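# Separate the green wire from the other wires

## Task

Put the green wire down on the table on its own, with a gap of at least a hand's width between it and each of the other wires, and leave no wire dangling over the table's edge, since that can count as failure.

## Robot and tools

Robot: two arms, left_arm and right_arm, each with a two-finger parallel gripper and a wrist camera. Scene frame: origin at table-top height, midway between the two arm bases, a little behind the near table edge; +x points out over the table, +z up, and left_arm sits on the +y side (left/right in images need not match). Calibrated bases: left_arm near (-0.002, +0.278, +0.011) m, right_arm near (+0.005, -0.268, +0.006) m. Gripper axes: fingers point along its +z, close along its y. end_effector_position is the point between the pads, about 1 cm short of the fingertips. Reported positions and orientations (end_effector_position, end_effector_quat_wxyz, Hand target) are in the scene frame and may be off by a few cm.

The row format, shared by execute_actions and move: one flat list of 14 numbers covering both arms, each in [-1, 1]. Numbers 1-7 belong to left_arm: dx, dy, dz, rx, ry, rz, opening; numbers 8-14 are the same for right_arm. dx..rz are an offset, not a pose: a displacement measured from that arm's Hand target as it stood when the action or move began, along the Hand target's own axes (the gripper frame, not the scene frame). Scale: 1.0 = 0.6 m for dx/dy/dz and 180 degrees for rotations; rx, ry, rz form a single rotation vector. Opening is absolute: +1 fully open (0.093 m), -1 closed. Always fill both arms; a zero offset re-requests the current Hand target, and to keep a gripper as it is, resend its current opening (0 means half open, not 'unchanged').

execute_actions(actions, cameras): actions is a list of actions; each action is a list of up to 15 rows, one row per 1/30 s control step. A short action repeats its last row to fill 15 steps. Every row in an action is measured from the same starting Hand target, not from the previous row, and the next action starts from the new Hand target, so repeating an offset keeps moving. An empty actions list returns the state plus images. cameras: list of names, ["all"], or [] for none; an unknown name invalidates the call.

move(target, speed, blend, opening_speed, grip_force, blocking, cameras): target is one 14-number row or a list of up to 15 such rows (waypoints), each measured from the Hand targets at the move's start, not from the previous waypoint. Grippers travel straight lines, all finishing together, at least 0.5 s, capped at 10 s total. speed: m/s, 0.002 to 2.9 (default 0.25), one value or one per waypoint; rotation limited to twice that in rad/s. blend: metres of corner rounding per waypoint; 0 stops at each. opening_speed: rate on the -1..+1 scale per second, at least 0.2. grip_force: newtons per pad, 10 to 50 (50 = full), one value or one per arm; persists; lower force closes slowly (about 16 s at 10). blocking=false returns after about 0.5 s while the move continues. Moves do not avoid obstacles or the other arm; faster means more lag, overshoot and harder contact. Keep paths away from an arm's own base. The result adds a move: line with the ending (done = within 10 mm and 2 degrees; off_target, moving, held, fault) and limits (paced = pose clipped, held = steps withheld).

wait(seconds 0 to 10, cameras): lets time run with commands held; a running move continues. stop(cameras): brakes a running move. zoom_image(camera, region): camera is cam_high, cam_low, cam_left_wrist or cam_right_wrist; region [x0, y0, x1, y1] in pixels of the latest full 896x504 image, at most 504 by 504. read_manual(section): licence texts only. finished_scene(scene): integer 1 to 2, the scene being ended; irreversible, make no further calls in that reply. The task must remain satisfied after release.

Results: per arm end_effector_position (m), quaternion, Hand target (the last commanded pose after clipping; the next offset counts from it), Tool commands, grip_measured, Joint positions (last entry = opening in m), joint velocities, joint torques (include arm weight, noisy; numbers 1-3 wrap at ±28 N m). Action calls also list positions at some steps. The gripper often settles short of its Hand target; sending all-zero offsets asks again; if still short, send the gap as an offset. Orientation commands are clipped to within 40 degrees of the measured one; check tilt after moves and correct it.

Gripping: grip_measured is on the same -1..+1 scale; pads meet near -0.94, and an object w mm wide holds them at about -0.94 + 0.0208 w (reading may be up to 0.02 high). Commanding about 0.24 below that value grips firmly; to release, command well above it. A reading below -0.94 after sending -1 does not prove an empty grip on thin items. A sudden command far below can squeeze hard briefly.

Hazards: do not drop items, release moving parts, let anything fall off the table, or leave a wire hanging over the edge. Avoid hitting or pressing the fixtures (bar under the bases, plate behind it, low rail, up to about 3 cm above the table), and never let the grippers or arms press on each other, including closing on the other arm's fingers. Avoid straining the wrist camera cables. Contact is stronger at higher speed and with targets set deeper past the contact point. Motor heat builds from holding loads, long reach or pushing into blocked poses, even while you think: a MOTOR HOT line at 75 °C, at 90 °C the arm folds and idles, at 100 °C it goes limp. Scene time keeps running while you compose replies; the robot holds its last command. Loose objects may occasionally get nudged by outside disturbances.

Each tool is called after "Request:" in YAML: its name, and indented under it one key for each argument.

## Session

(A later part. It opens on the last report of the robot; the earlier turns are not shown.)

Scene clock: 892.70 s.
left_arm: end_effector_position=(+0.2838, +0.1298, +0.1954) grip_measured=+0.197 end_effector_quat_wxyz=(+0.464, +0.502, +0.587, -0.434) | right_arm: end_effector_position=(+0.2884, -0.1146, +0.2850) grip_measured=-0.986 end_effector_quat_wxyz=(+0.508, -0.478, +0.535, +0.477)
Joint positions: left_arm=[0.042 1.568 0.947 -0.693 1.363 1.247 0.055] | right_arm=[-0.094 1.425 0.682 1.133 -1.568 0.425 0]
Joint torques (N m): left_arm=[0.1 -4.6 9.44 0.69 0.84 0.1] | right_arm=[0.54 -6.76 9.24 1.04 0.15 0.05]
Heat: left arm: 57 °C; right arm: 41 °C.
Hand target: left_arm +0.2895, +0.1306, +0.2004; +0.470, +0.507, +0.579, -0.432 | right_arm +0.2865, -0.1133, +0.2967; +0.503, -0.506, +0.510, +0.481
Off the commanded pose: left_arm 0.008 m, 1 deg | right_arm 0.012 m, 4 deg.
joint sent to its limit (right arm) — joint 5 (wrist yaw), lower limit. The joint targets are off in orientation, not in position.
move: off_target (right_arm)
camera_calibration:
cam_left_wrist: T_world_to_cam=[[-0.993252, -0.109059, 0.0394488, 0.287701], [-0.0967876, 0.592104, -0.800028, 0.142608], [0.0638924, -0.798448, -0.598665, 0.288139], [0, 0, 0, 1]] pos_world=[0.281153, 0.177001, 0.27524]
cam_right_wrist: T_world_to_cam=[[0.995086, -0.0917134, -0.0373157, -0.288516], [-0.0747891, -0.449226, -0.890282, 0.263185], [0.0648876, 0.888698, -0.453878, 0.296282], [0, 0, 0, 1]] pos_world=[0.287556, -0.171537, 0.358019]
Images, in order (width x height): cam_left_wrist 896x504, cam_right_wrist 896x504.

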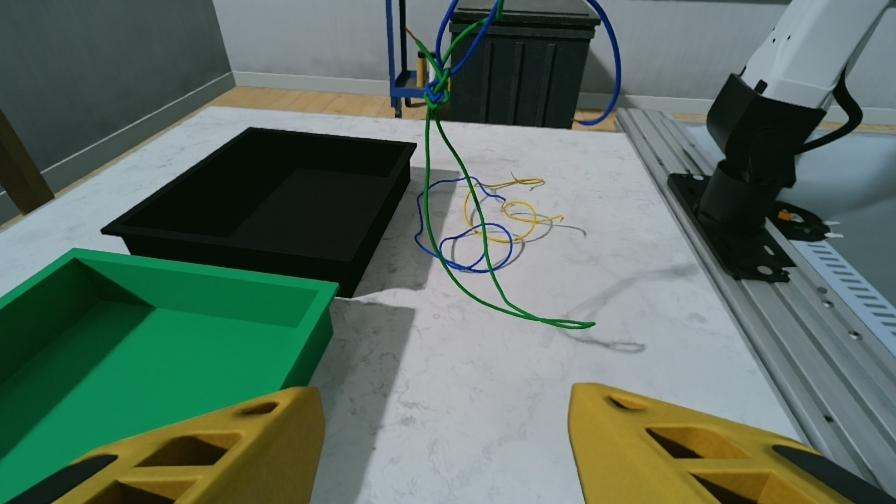

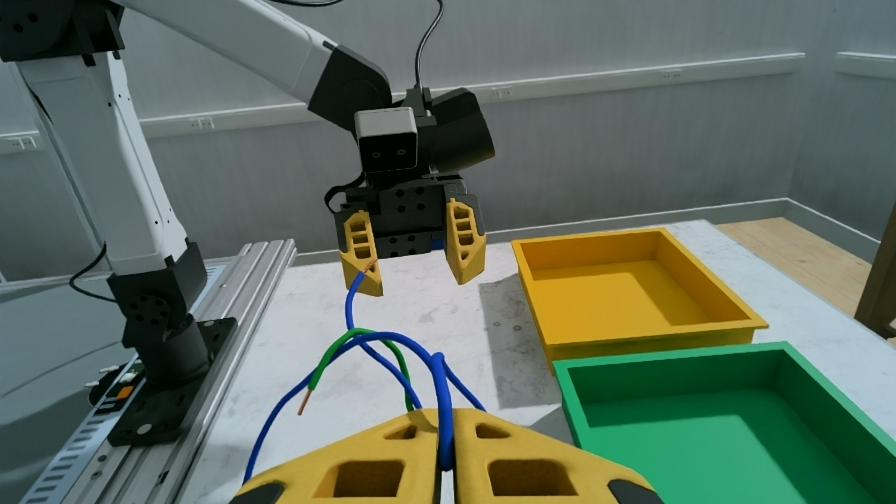

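Request:
execute_actions:
  actions: []
  cameras: ["cam_left_wrist","cam_right_wrist","cam_high","cam_low"]

Request:
zoom_image:
  camera: "cam_left_wrist"
  region: [300, 0, 660, 240]

Request:
zoom_image:
  camera: "cam_low"
  region: [250, 0, 600, 330]

Scene clock: 948.37 s.
left_arm: end_effector_position=(+0.2837, +0.1298, +0.1953) grip_measured=+0.197 end_effector_quat_wxyz=(+0.464, +0.502, +0.587, -0.434) | right_arm: end_effector_position=(+0.2884, -0.1146, +0.2850) grip_measured=-0.986 end_effector_quat_wxyz=(+0.508, -0.478, +0.535, +0.477)
Joint positions: left_arm=[0.042 1.568 0.947 -0.694 1.363 1.247 0.055] | right_arm=[-0.094 1.425 0.682 1.133 -1.568 0.425 0]
Joint velocities: within noise
Joint torques (N m): left_arm=[0.1 -4.68 9.47 0.71 0.81 0.11] | right_arm=[0.62 -6.48 9.1 1.04 0.15 0]
Heat: left arm: 57 °C; right arm: 40 °C.
Hand target: left_arm +0.2895, +0.1306, +0.2004; +0.470, +0.506, +0.579, -0.432 | right_arm +0.2865, -0.1133, +0.2967; +0.503, -0.506, +0.510, +0.481
Tool commands: left_gripper/opening=+0.2 right_gripper/opening=-1.0
Off the commanded pose: left_arm 0.008 m, 1 deg | right_arm 0.012 m, 4 deg.
camera_calibration:
cam_left_wrist: T_world_to_cam=[[-0.993252, -0.108937, 0.0397855, 0.287587], [-0.096985, 0.592105, -0.800003, 0.142657], [0.0635926, -0.798464, -0.598675, 0.288229], [0, 0, 0, 1]] pos_world=[0.281152, 0.177001, 0.275239]
cam_right_wrist: T_world_to_cam=[[0.995086, -0.0917134, -0.0373157, -0.288516], [-0.0747891, -0.449226, -0.890282, 0.263185], [0.0648876, 0.888698, -0.453878, 0.296282], [0, 0, 0, 1]] pos_world=[0.287556, -0.171537, 0.358019]

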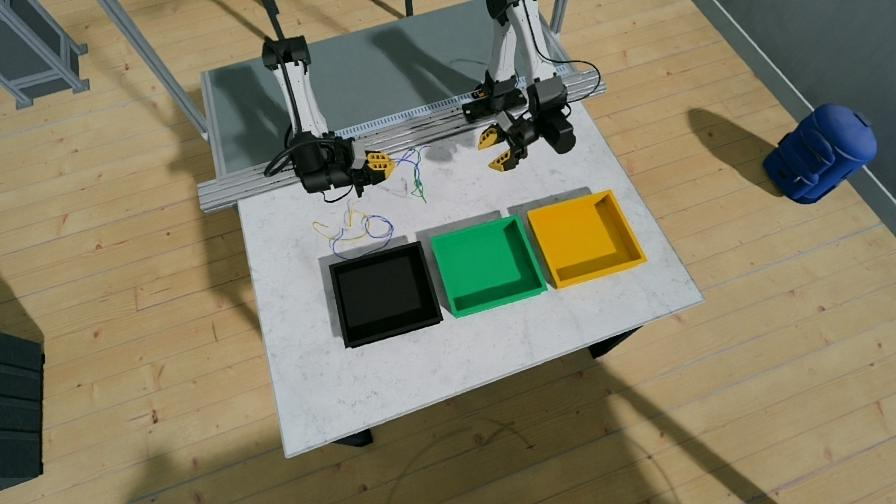

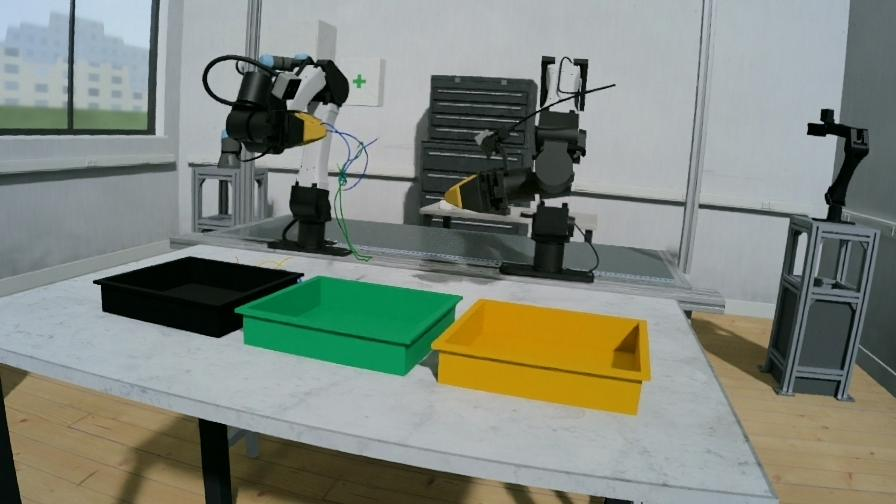

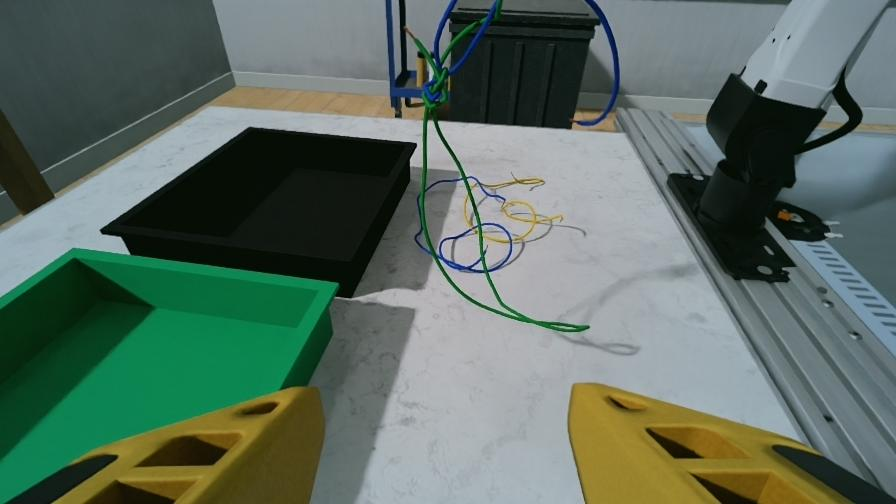

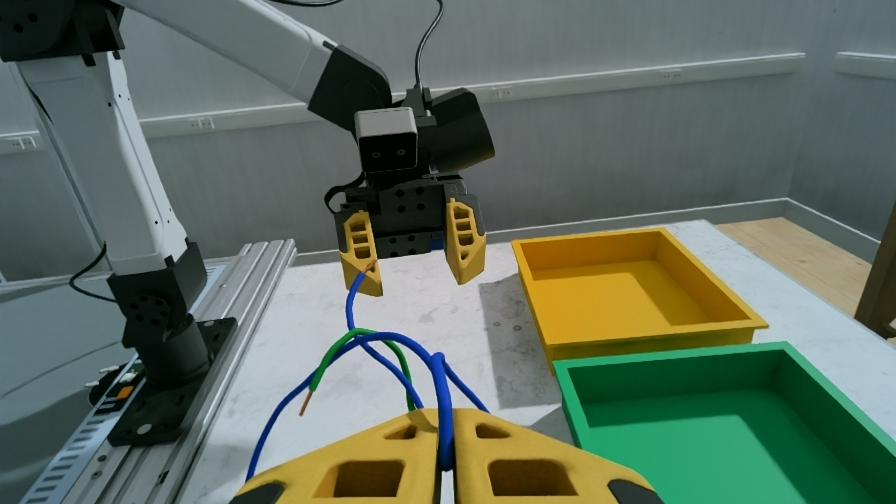

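Scaled by 1.400 from the camera's 896x504 image, which has a finer 1280x720 frame.

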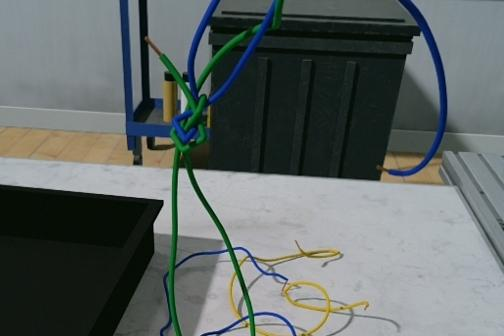

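Scaled by 1.440 from the camera's 896x504 image, which has a finer 1280x720 frame.

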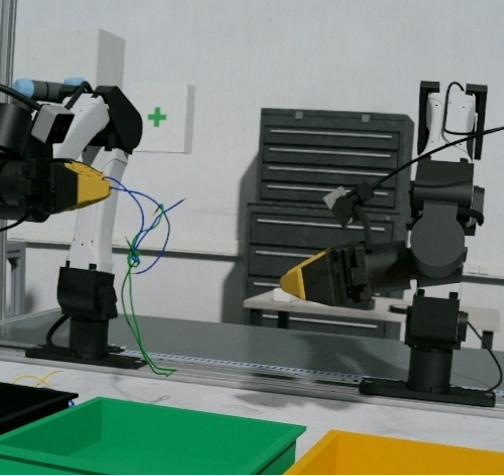

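Request:
zoom_image:
  camera: "cam_right_wrist"
  region: [240, 240, 540, 420]

Request:
zoom_image:
  camera: "cam_left_wrist"
  region: [380, 0, 520, 120]

Request:
zoom_image:
  camera: "cam_low"
  region: [310, 110, 400, 200]

Scaled by 1.680 from the camera's 896x504 image, which has a finer 1280x720 frame.

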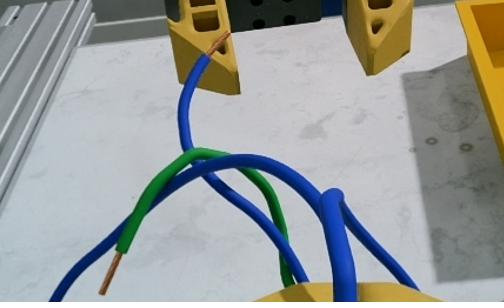

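Scaled by 3.600 from the camera's 896x504 image, which has a finer 1280x720 frame.

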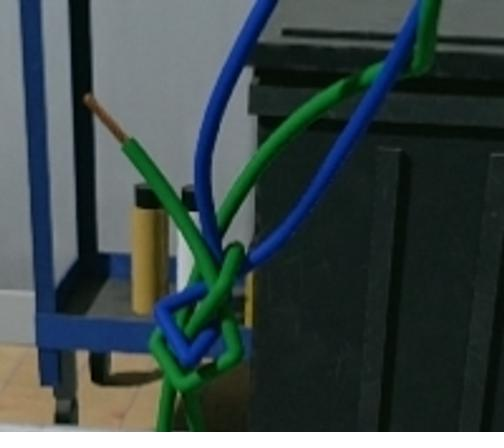

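Scaled by 5.600 from the camera's 896x504 image, which has a finer 1280x720 frame.

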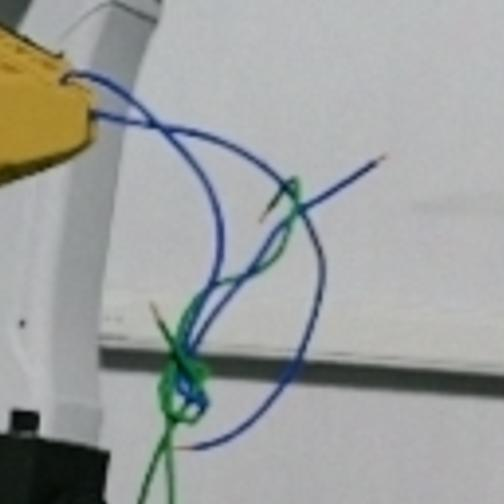

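Request:
move:
  target: [-0.1445,-0.0497,0.139,0,0,0,-0.3,0,0,0,0,0,0,-1]
  cameras: ["cam_left_wrist","cam_right_wrist"]

Request:
zoom_image:
  camera: "cam_left_wrist"
  region: [300, 60, 660, 440]

Request:
zoom_image:
  camera: "cam_right_wrist"
  region: [240, 190, 540, 420]

Scene clock: 1028.30 s.
left_arm: end_effector_position=(+0.2761, +0.0306, +0.2689) grip_measured=-0.297 end_effector_quat_wxyz=(+0.465, +0.506, +0.581, -0.436) | right_arm: end_effector_position=(+0.2884, -0.1146, +0.2850) grip_measured=-0.986 end_effector_quat_wxyz=(+0.508, -0.478, +0.535, +0.477)
Joint positions: left_arm=[-0.318 1.371 0.911 -0.005 1.124 0.369 0.031] | right_arm=[-0.094 1.425 0.682 1.133 -1.568 0.425 0]
Joint torques (N m): left_arm=[-0.76 -6.75 6.9 1.99 0.24 -0.14] | right_arm=[0.75 -6.68 9.09 0.96 0.19 0.01]
Heat: left arm: 57 °C; right arm: 38 °C.
Hand target: left_arm +0.2726, +0.0301, +0.2709; +0.470, +0.506, +0.579, -0.432 | right_arm +0.2865, -0.1133, +0.2967; +0.503, -0.506, +0.510, +0.481
Off the commanded pose: left_arm 0.004 m, 1 deg | right_arm 0.012 m, 4 deg.
joint sent to its limit (right arm) — joint 5 (wrist yaw), lower limit. The joint targets are off in orientation, not in position.
move: off_target (right_arm)
camera_calibration:
cam_left_wrist: T_world_to_cam=[[-0.994597, -0.0985816, 0.0325472, 0.268258], [-0.0846783, 0.588979, -0.8037, 0.257084], [0.0600604, -0.802113, -0.594145, 0.253406], [0, 0, 0, 1]] pos_world=[0.273358, 0.0782877, 0.348447]
cam_right_wrist: T_world_to_cam=[[0.995086, -0.0917134, -0.0373157, -0.288516], [-0.0747891, -0.449226, -0.890282, 0.263185], [0.0648876, 0.888698, -0.453878, 0.296282], [0, 0, 0, 1]] pos_world=[0.287556, -0.171537, 0.358019]
Images, in order (width x height): cam_left_wrist 896x504, cam_right_wrist 896x504.

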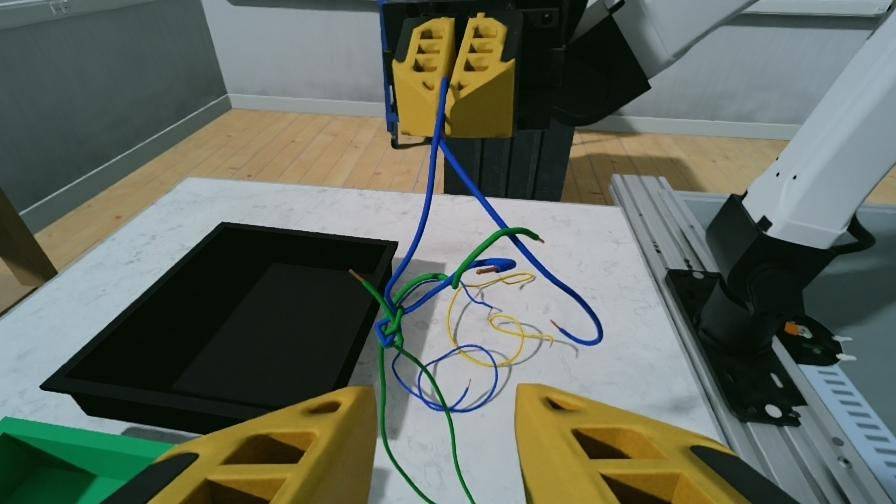

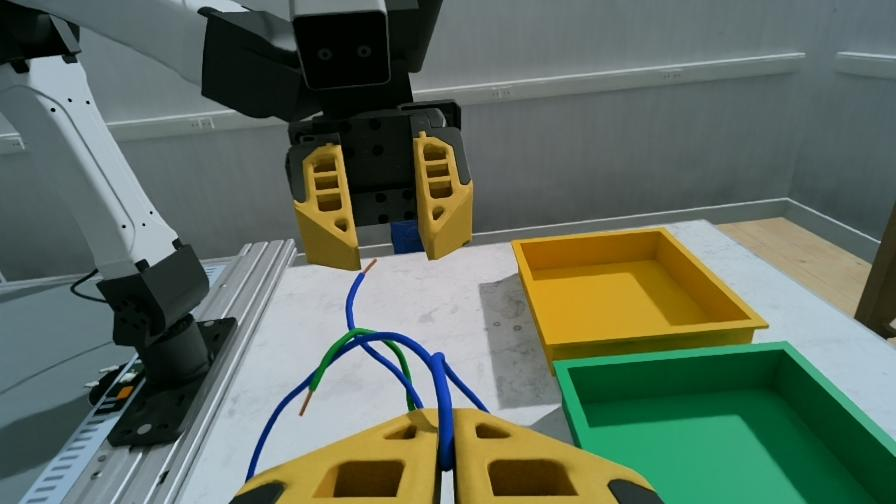

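Scaled by 1.326 from the camera's 896x504 image, which has a finer 1280x720 frame.

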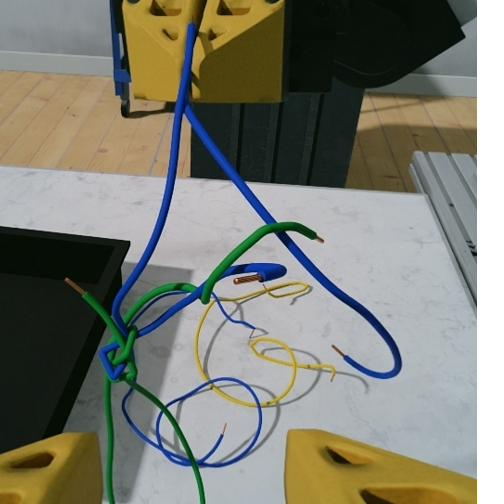

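Scaled by 1.680 from the camera's 896x504 image, which has a finer 1280x720 frame.

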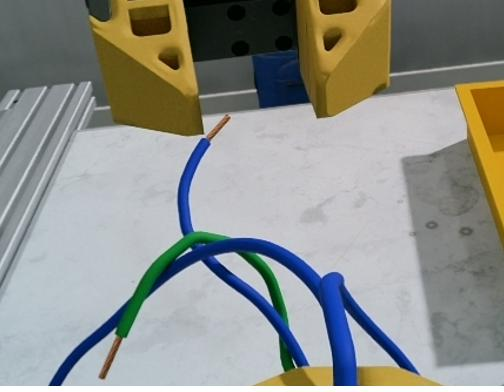

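Request:
move:
  target:
    - [-0.0168,-0.0232,0.0838,0,0,0,-0.3,0,0,0,0,0,0,-1]
    - [-0.0168,-0.0232,0.0838,0,0,0,-1,0,0,0,0,0,0,-1]
  opening_speed: 1.5
  speed: 0.15
  cameras: ["cam_left_wrist","cam_right_wrist"]

Request:
zoom_image:
  camera: "cam_left_wrist"
  region: [300, 160, 660, 504]

Request:
zoom_image:
  camera: "cam_right_wrist"
  region: [240, 190, 540, 420]

Scene clock: 1042.43 s.
left_arm: end_effector_position=(+0.2621, -0.0206, +0.2774) grip_measured=-0.981 end_effector_quat_wxyz=(+0.473, +0.510, +0.574, -0.433) | right_arm: end_effector_position=(+0.2884, -0.1146, +0.2850) grip_measured=-0.986 end_effector_quat_wxyz=(+0.508, -0.478, +0.535, +0.477)
Joint positions: left_arm=[-0.503 1.385 0.911 0.15 0.955 0.234 0] | right_arm=[-0.094 1.425 0.682 1.133 -1.568 0.425 0]
Joint torques (N m): left_arm=[-0.53 -4.36 7.82 2.13 0.11 -0.13] | right_arm=[0.72 -6.54 8.95 1.05 0.17 0.07]
Heat: left arm: 57 °C; right arm: 39 °C.
Hand target: left_arm +0.2646, -0.0224, +0.2719; +0.470, +0.507, +0.579, -0.433 | right_arm +0.2865, -0.1133, +0.2967; +0.503, -0.506, +0.510, +0.481
Off the commanded pose: left_arm 0.006 m, 1 deg | right_arm 0.012 m, 4 deg.
joint sent to its limit (right arm) — joint 5 (wrist yaw), lower limit. The joint targets are off in orientation, not in position.
move: off_target (right_arm)
camera_calibration:
cam_left_wrist: T_world_to_cam=[[-0.995374, -0.0954589, 0.0108938, 0.255362], [-0.0647523, 0.582742, -0.810073, 0.289271], [0.0709804, -0.807031, -0.586228, 0.213088], [0, 0, 0, 1]] pos_world=[0.257787, 0.0277749, 0.356466]
cam_right_wrist: T_world_to_cam=[[0.995086, -0.0917134, -0.0373157, -0.288516], [-0.0747891, -0.449226, -0.890282, 0.263185], [0.0648876, 0.888698, -0.453878, 0.296282], [0, 0, 0, 1]] pos_world=[0.287556, -0.171537, 0.358019]
Images, in order (width x height): cam_left_wrist 896x504, cam_right_wrist 896x504.

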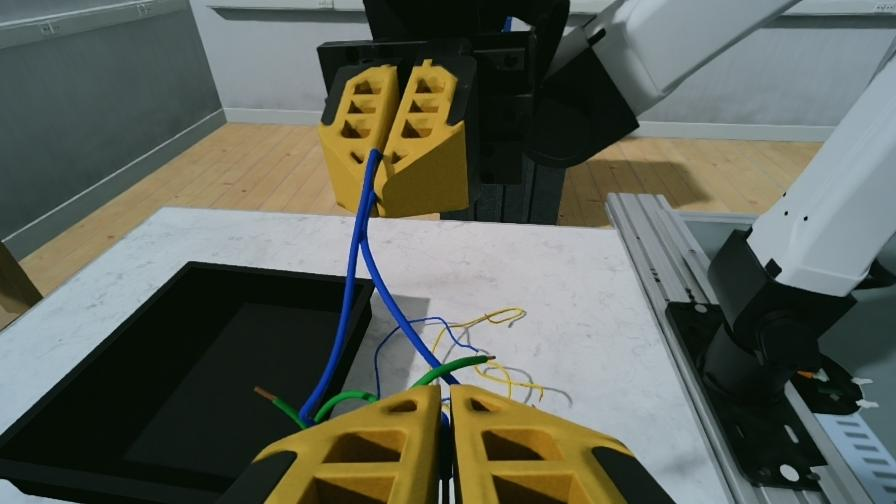

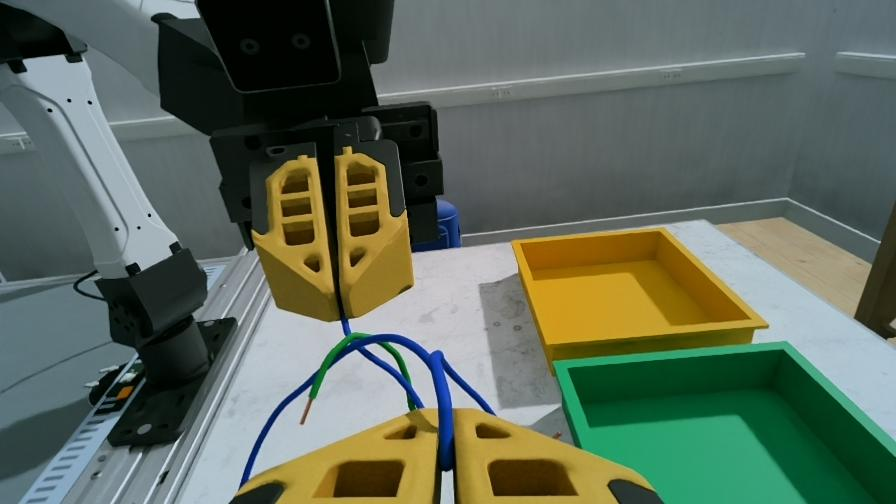

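Scaled by 1.400 from the camera's 896x504 image, which has a finer 1280x720 frame.

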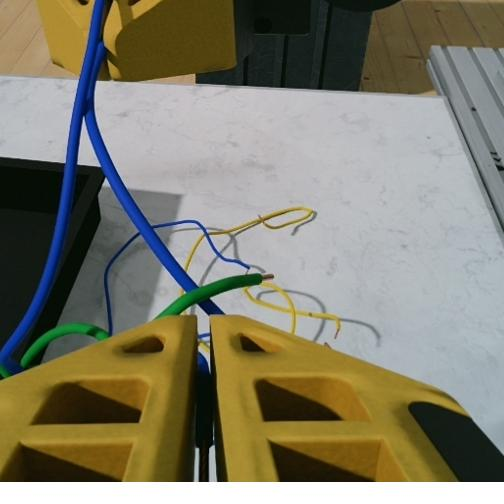

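Scaled by 1.680 from the camera's 896x504 image, which has a finer 1280x720 frame.

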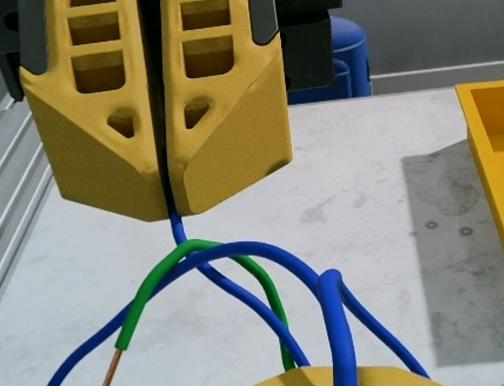

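Request:
move:
  target: [0.0035,0.022,-0.2015,0,0,0,-1,0,0,0,0,0,0,-1]
  speed: 0.15
  cameras: ["cam_left_wrist","cam_right_wrist","cam_low"]

Request:
zoom_image:
  camera: "cam_left_wrist"
  region: [300, 100, 660, 444]

Request:
zoom_image:
  camera: "cam_low"
  region: [300, 60, 500, 260]

Scene clock: 1053.50 s.
left_arm: end_effector_position=(+0.2602, +0.0962, +0.2853) grip_measured=-0.981 end_effector_quat_wxyz=(+0.464, +0.503, +0.584, -0.436) | right_arm: end_effector_position=(+0.2881, -0.1146, +0.2849) grip_measured=-0.986 end_effector_quat_wxyz=(+0.507, -0.478, +0.535, +0.477)
Joint positions: left_arm=[-0.088 1.303 1.017 -0.555 1.307 0.762 0] | right_arm=[-0.094 1.425 0.682 1.133 -1.569 0.425 0]
Joint torques (N m): left_arm=[0.51 -3.47 10.54 1.31 0.59 0.1] | right_arm=[0.77 -6.67 9.11 1.02 0.19 0.03]
Heat: left arm: 57 °C; right arm: 39 °C.
Hand target: left_arm +0.2648, +0.0976, +0.2918; +0.470, +0.506, +0.579, -0.432 | right_arm +0.2866, -0.1133, +0.2967; +0.503, -0.506, +0.510, +0.481
Off the commanded pose: left_arm 0.008 m, 1 deg | right_arm 0.012 m, 4 deg.
joint sent to its limit (right arm) — joint 5 (wrist yaw), lower limit. The joint targets are off in orientation, not in position.
move: off_target (right_arm)
camera_calibration:
cam_left_wrist: T_world_to_cam=[[-0.993825, -0.103848, 0.0390766, 0.256842], [-0.0930692, 0.588454, -0.803157, 0.232422], [0.0604116, -0.801834, -0.594485, 0.316759], [0, 0, 0, 1]] pos_world=[0.257752, 0.143891, 0.364943]
cam_right_wrist: T_world_to_cam=[[0.995216, -0.0903029, -0.0373006, -0.288217], [-0.0741756, -0.449846, -0.890021, 0.262712], [0.0635919, 0.888529, -0.454392, 0.296769], [0, 0, 0, 1]] pos_world=[0.287453, -0.171535, 0.357918]
Images, in order (width x height): cam_low 896x504, cam_left_wrist 896x504, cam_right_wrist 896x504.

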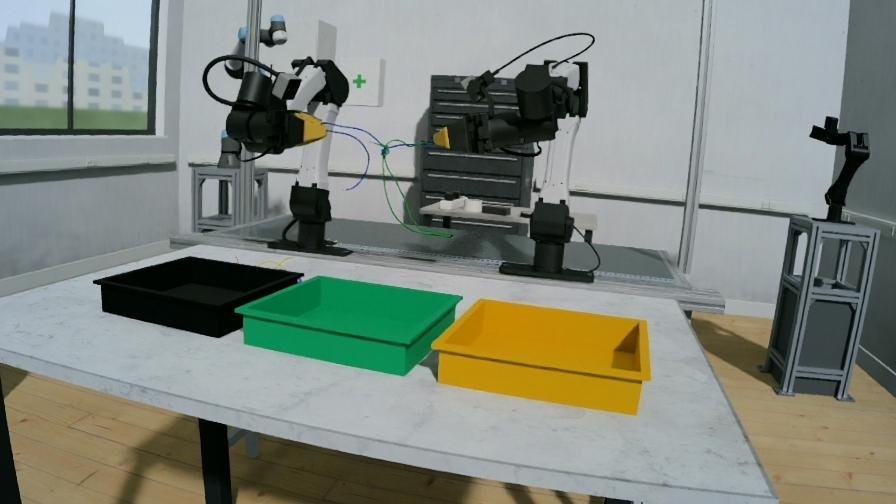

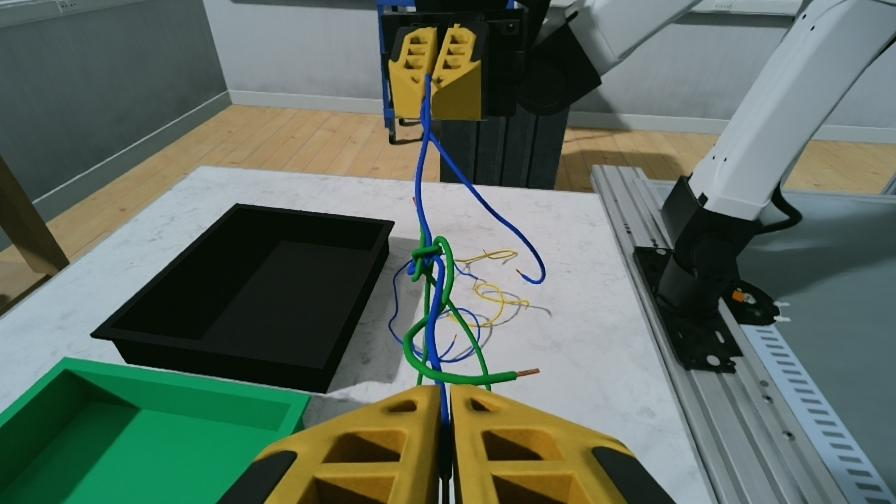

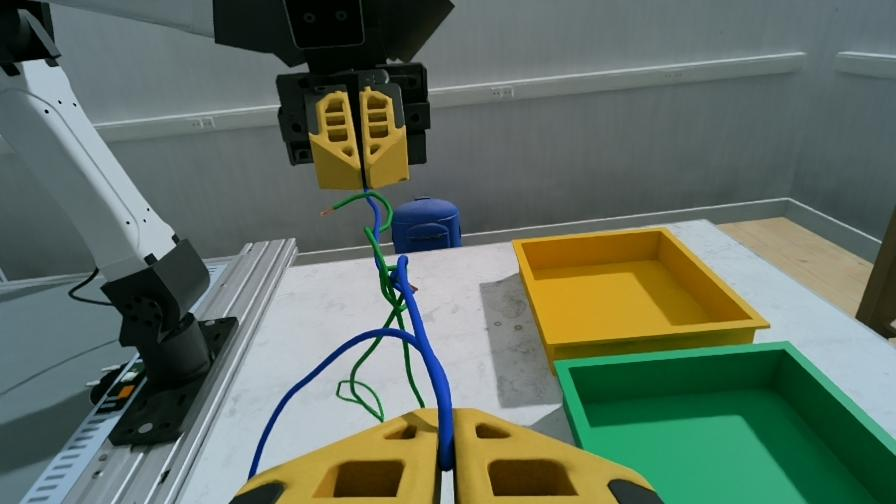

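Scaled by 1.400 from the camera's 896x504 image, which has a finer 1280x720 frame.

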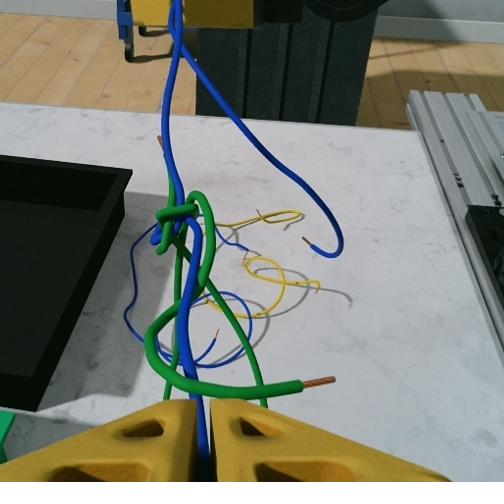

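Scaled by 2.520 from the camera's 896x504 image, which has a finer 1280x720 frame.

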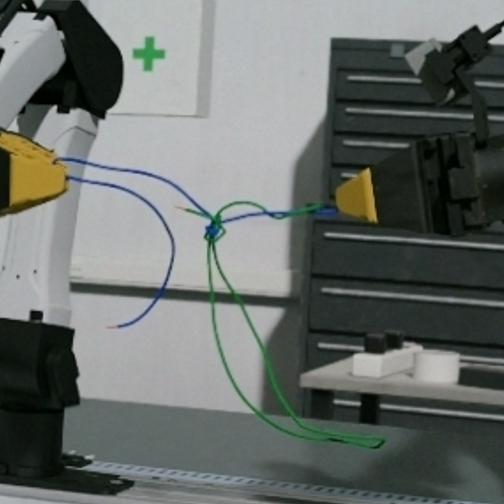

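Request:
move:
  target: [0.0136,0.0086,-0.0733,0,0,0,-1,0,0,0,0,0,0,-1]
  speed: 0.12
  cameras: ["cam_left_wrist","cam_right_wrist","cam_low"]

Request:
zoom_image:
  camera: "cam_left_wrist"
  region: [360, 150, 600, 390]

Request:
zoom_image:
  camera: "cam_right_wrist"
  region: [300, 160, 520, 380]

Scene clock: 1065.17 s.
left_arm: end_effector_position=(+0.2588, +0.1378, +0.2913) grip_measured=-0.981 end_effector_quat_wxyz=(+0.470, +0.500, +0.576, -0.443) | right_arm: end_effector_position=(+0.2847, -0.1098, +0.2843) grip_measured=-0.986 end_effector_quat_wxyz=(+0.501, -0.485, +0.531, +0.482)
Joint positions: left_arm=[0.081 1.486 1.251 -1.316 1.398 1.492 0] | right_arm=[-0.077 1.425 0.682 1.133 -1.576 0.425 0]
Joint torques (N m): left_arm=[1.26 -3.99 9.36 0.28 0.58 0.06] | right_arm=[-0.88 -6.79 9.16 1.01 0.28 -0.05]
Heat: left arm: 57 °C; right arm: 39 °C.
Hand target: left_arm +0.2649, +0.1427, +0.2917; +0.470, +0.506, +0.579, -0.432 | right_arm +0.2866, -0.1133, +0.2967; +0.503, -0.506, +0.510, +0.481
Off the commanded pose: left_arm 0.008 m, 1 deg | right_arm 0.013 m, 3 deg.
joint sent to its limit (right arm) — joint 5 (wrist yaw), lower limit. The joint targets are off in orientation, not in position.
move: off_target (right_arm)
camera_calibration:
cam_left_wrist: T_world_to_cam=[[-0.99465, -0.0963557, 0.0372486, 0.259262], [-0.085854, 0.570488, -0.816806, 0.217145], [0.0574541, -0.815634, -0.575708, 0.350958], [0, 0, 0, 1]] pos_world=[0.256354, 0.187356, 0.369758]
cam_right_wrist: T_world_to_cam=[[0.99698, -0.0677099, -0.0380243, -0.282114], [-0.0647148, -0.45377, -0.888766, 0.260652], [0.042924, 0.888543, -0.456782, 0.299001], [0, 0, 0, 1]] pos_world=[0.285296, -0.166501, 0.35751]
Images, in order (width x height): cam_low 896x504, cam_left_wrist 896x504, cam_right_wrist 896x504.

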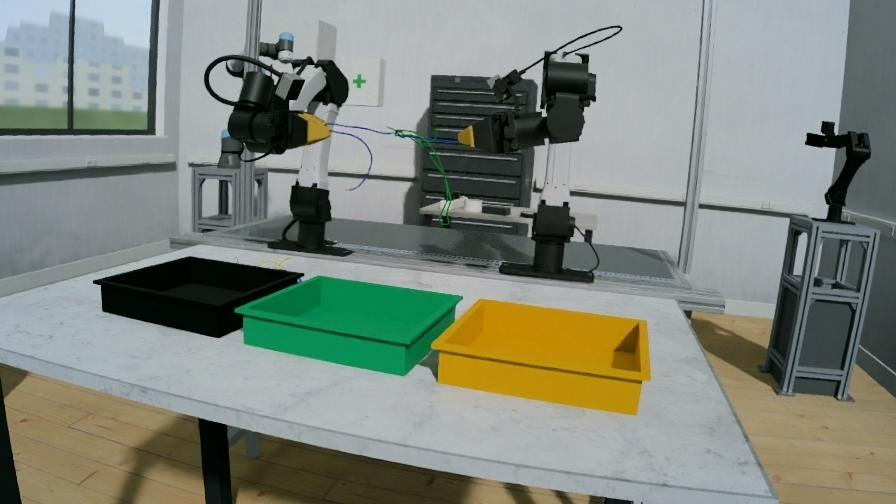

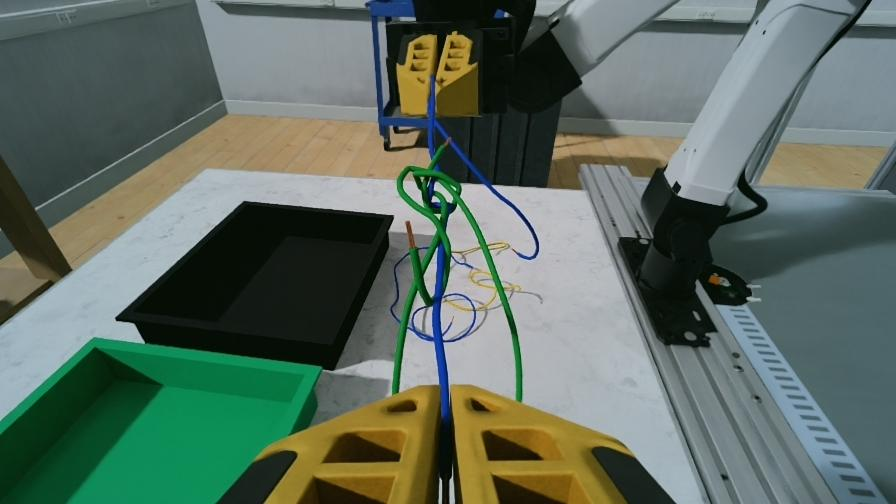

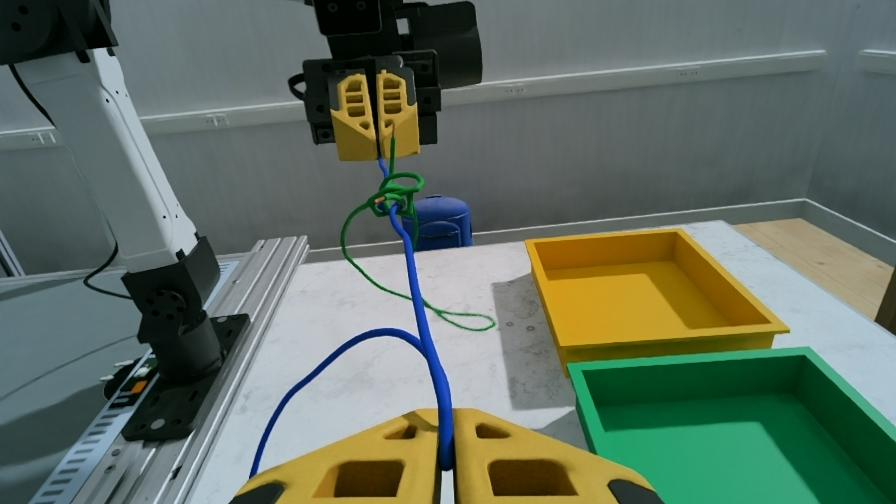

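Scaled by 2.100 from the camera's 896x504 image, which has a finer 1280x720 frame.

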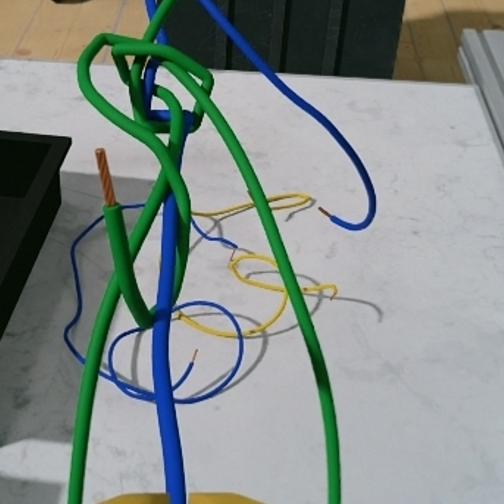

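Scaled by 2.291 from the camera's 896x504 image, which has a finer 1280x720 frame.

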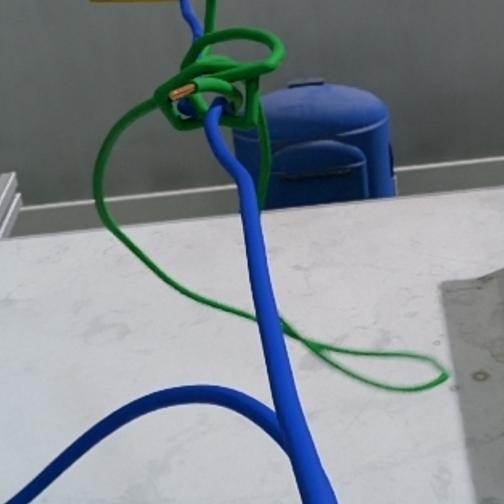

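Request:
move:
  target: [0.006,0.0038,-0.033,0,0,0,-1,0,0,0,0,0,0,-1]
  speed: 0.1
  cameras: ["cam_left_wrist","cam_right_wrist"]

Request:
zoom_image:
  camera: "cam_left_wrist"
  region: [360, 120, 600, 360]

Request:
zoom_image:
  camera: "cam_right_wrist"
  region: [300, 130, 520, 350]

Scene clock: 1077.20 s.
left_arm: end_effector_position=(+0.2577, +0.1523, +0.2943) grip_measured=-0.981 end_effector_quat_wxyz=(+0.475, +0.497, +0.577, -0.441) | right_arm: end_effector_position=(+0.2830, -0.1067, +0.2842) grip_measured=-0.986 end_effector_quat_wxyz=(+0.498, -0.488, +0.528, +0.485)
Joint positions: left_arm=[0.14 1.557 1.317 -1.583 1.398 1.77 0] | right_arm=[-0.066 1.425 0.682 1.133 -1.576 0.425 0]
Joint torques (N m): left_arm=[2.97 -4.18 8.73 -0.12 0.43 0.11] | right_arm=[-1.77 -6.8 9.29 1 0.26 0.01]
Heat: left arm: 56 °C; right arm: 40 °C.
Hand target: left_arm +0.2648, +0.1629, +0.2917; +0.470, +0.506, +0.579, -0.432 | right_arm +0.2866, -0.1133, +0.2967; +0.503, -0.506, +0.510, +0.481
Off the commanded pose: left_arm 0.013 m, 2 deg | right_arm 0.015 m, 3 deg.
joint sent to its limit (left arm) — joint 4 (wrist pitch), lower limit. The joint targets still meet the commanded pose.
joint sent to its limit (right arm) — joint 5 (wrist yaw), lower limit. The joint targets are off in orientation, not in position.
move: off_target (left_arm, right_arm)
camera_calibration:
cam_left_wrist: T_world_to_cam=[[-0.99369, -0.106994, 0.0336429, 0.261856], [-0.0886254, 0.5652, -0.820179, 0.213853], [0.0687391, -0.817986, -0.571117, 0.360653], [0, 0, 0, 1]] pos_world=[0.254365, 0.202156, 0.372563]
cam_right_wrist: T_world_to_cam=[[0.99765, -0.056723, -0.0384389, -0.279129], [-0.0600841, -0.454525, -0.888705, 0.260449], [0.0329386, 0.888926, -0.456865, 0.299161], [0, 0, 0, 1]] pos_world=[0.284268, -0.163385, 0.357409]
Images, in order (width x height): cam_left_wrist 896x504, cam_right_wrist 896x504.

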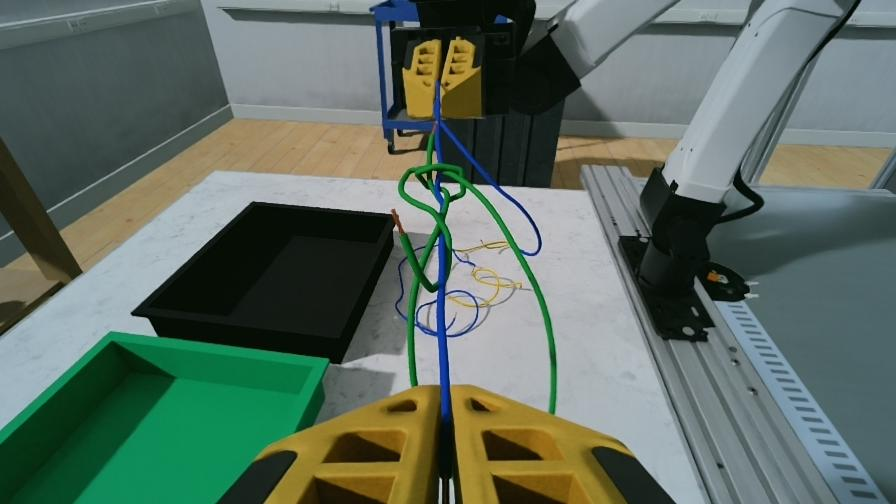

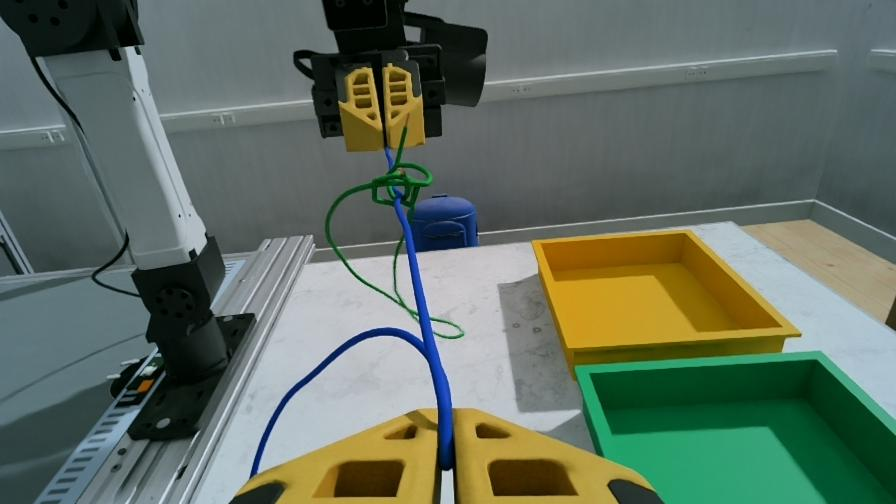

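Scaled by 2.100 from the camera's 896x504 image, which has a finer 1280x720 frame.

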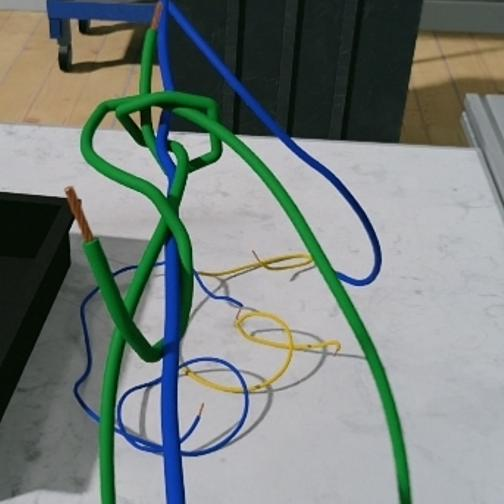

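Scaled by 2.291 from the camera's 896x504 image, which has a finer 1280x720 frame.

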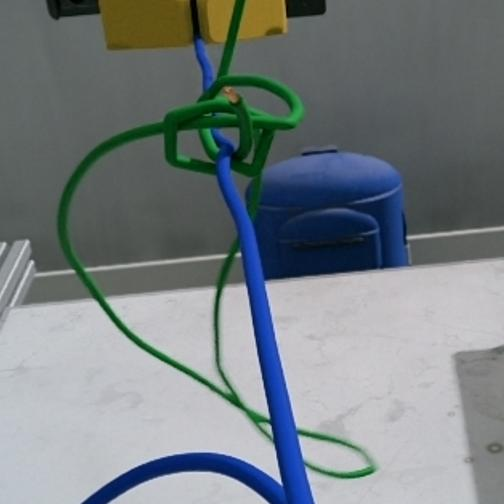

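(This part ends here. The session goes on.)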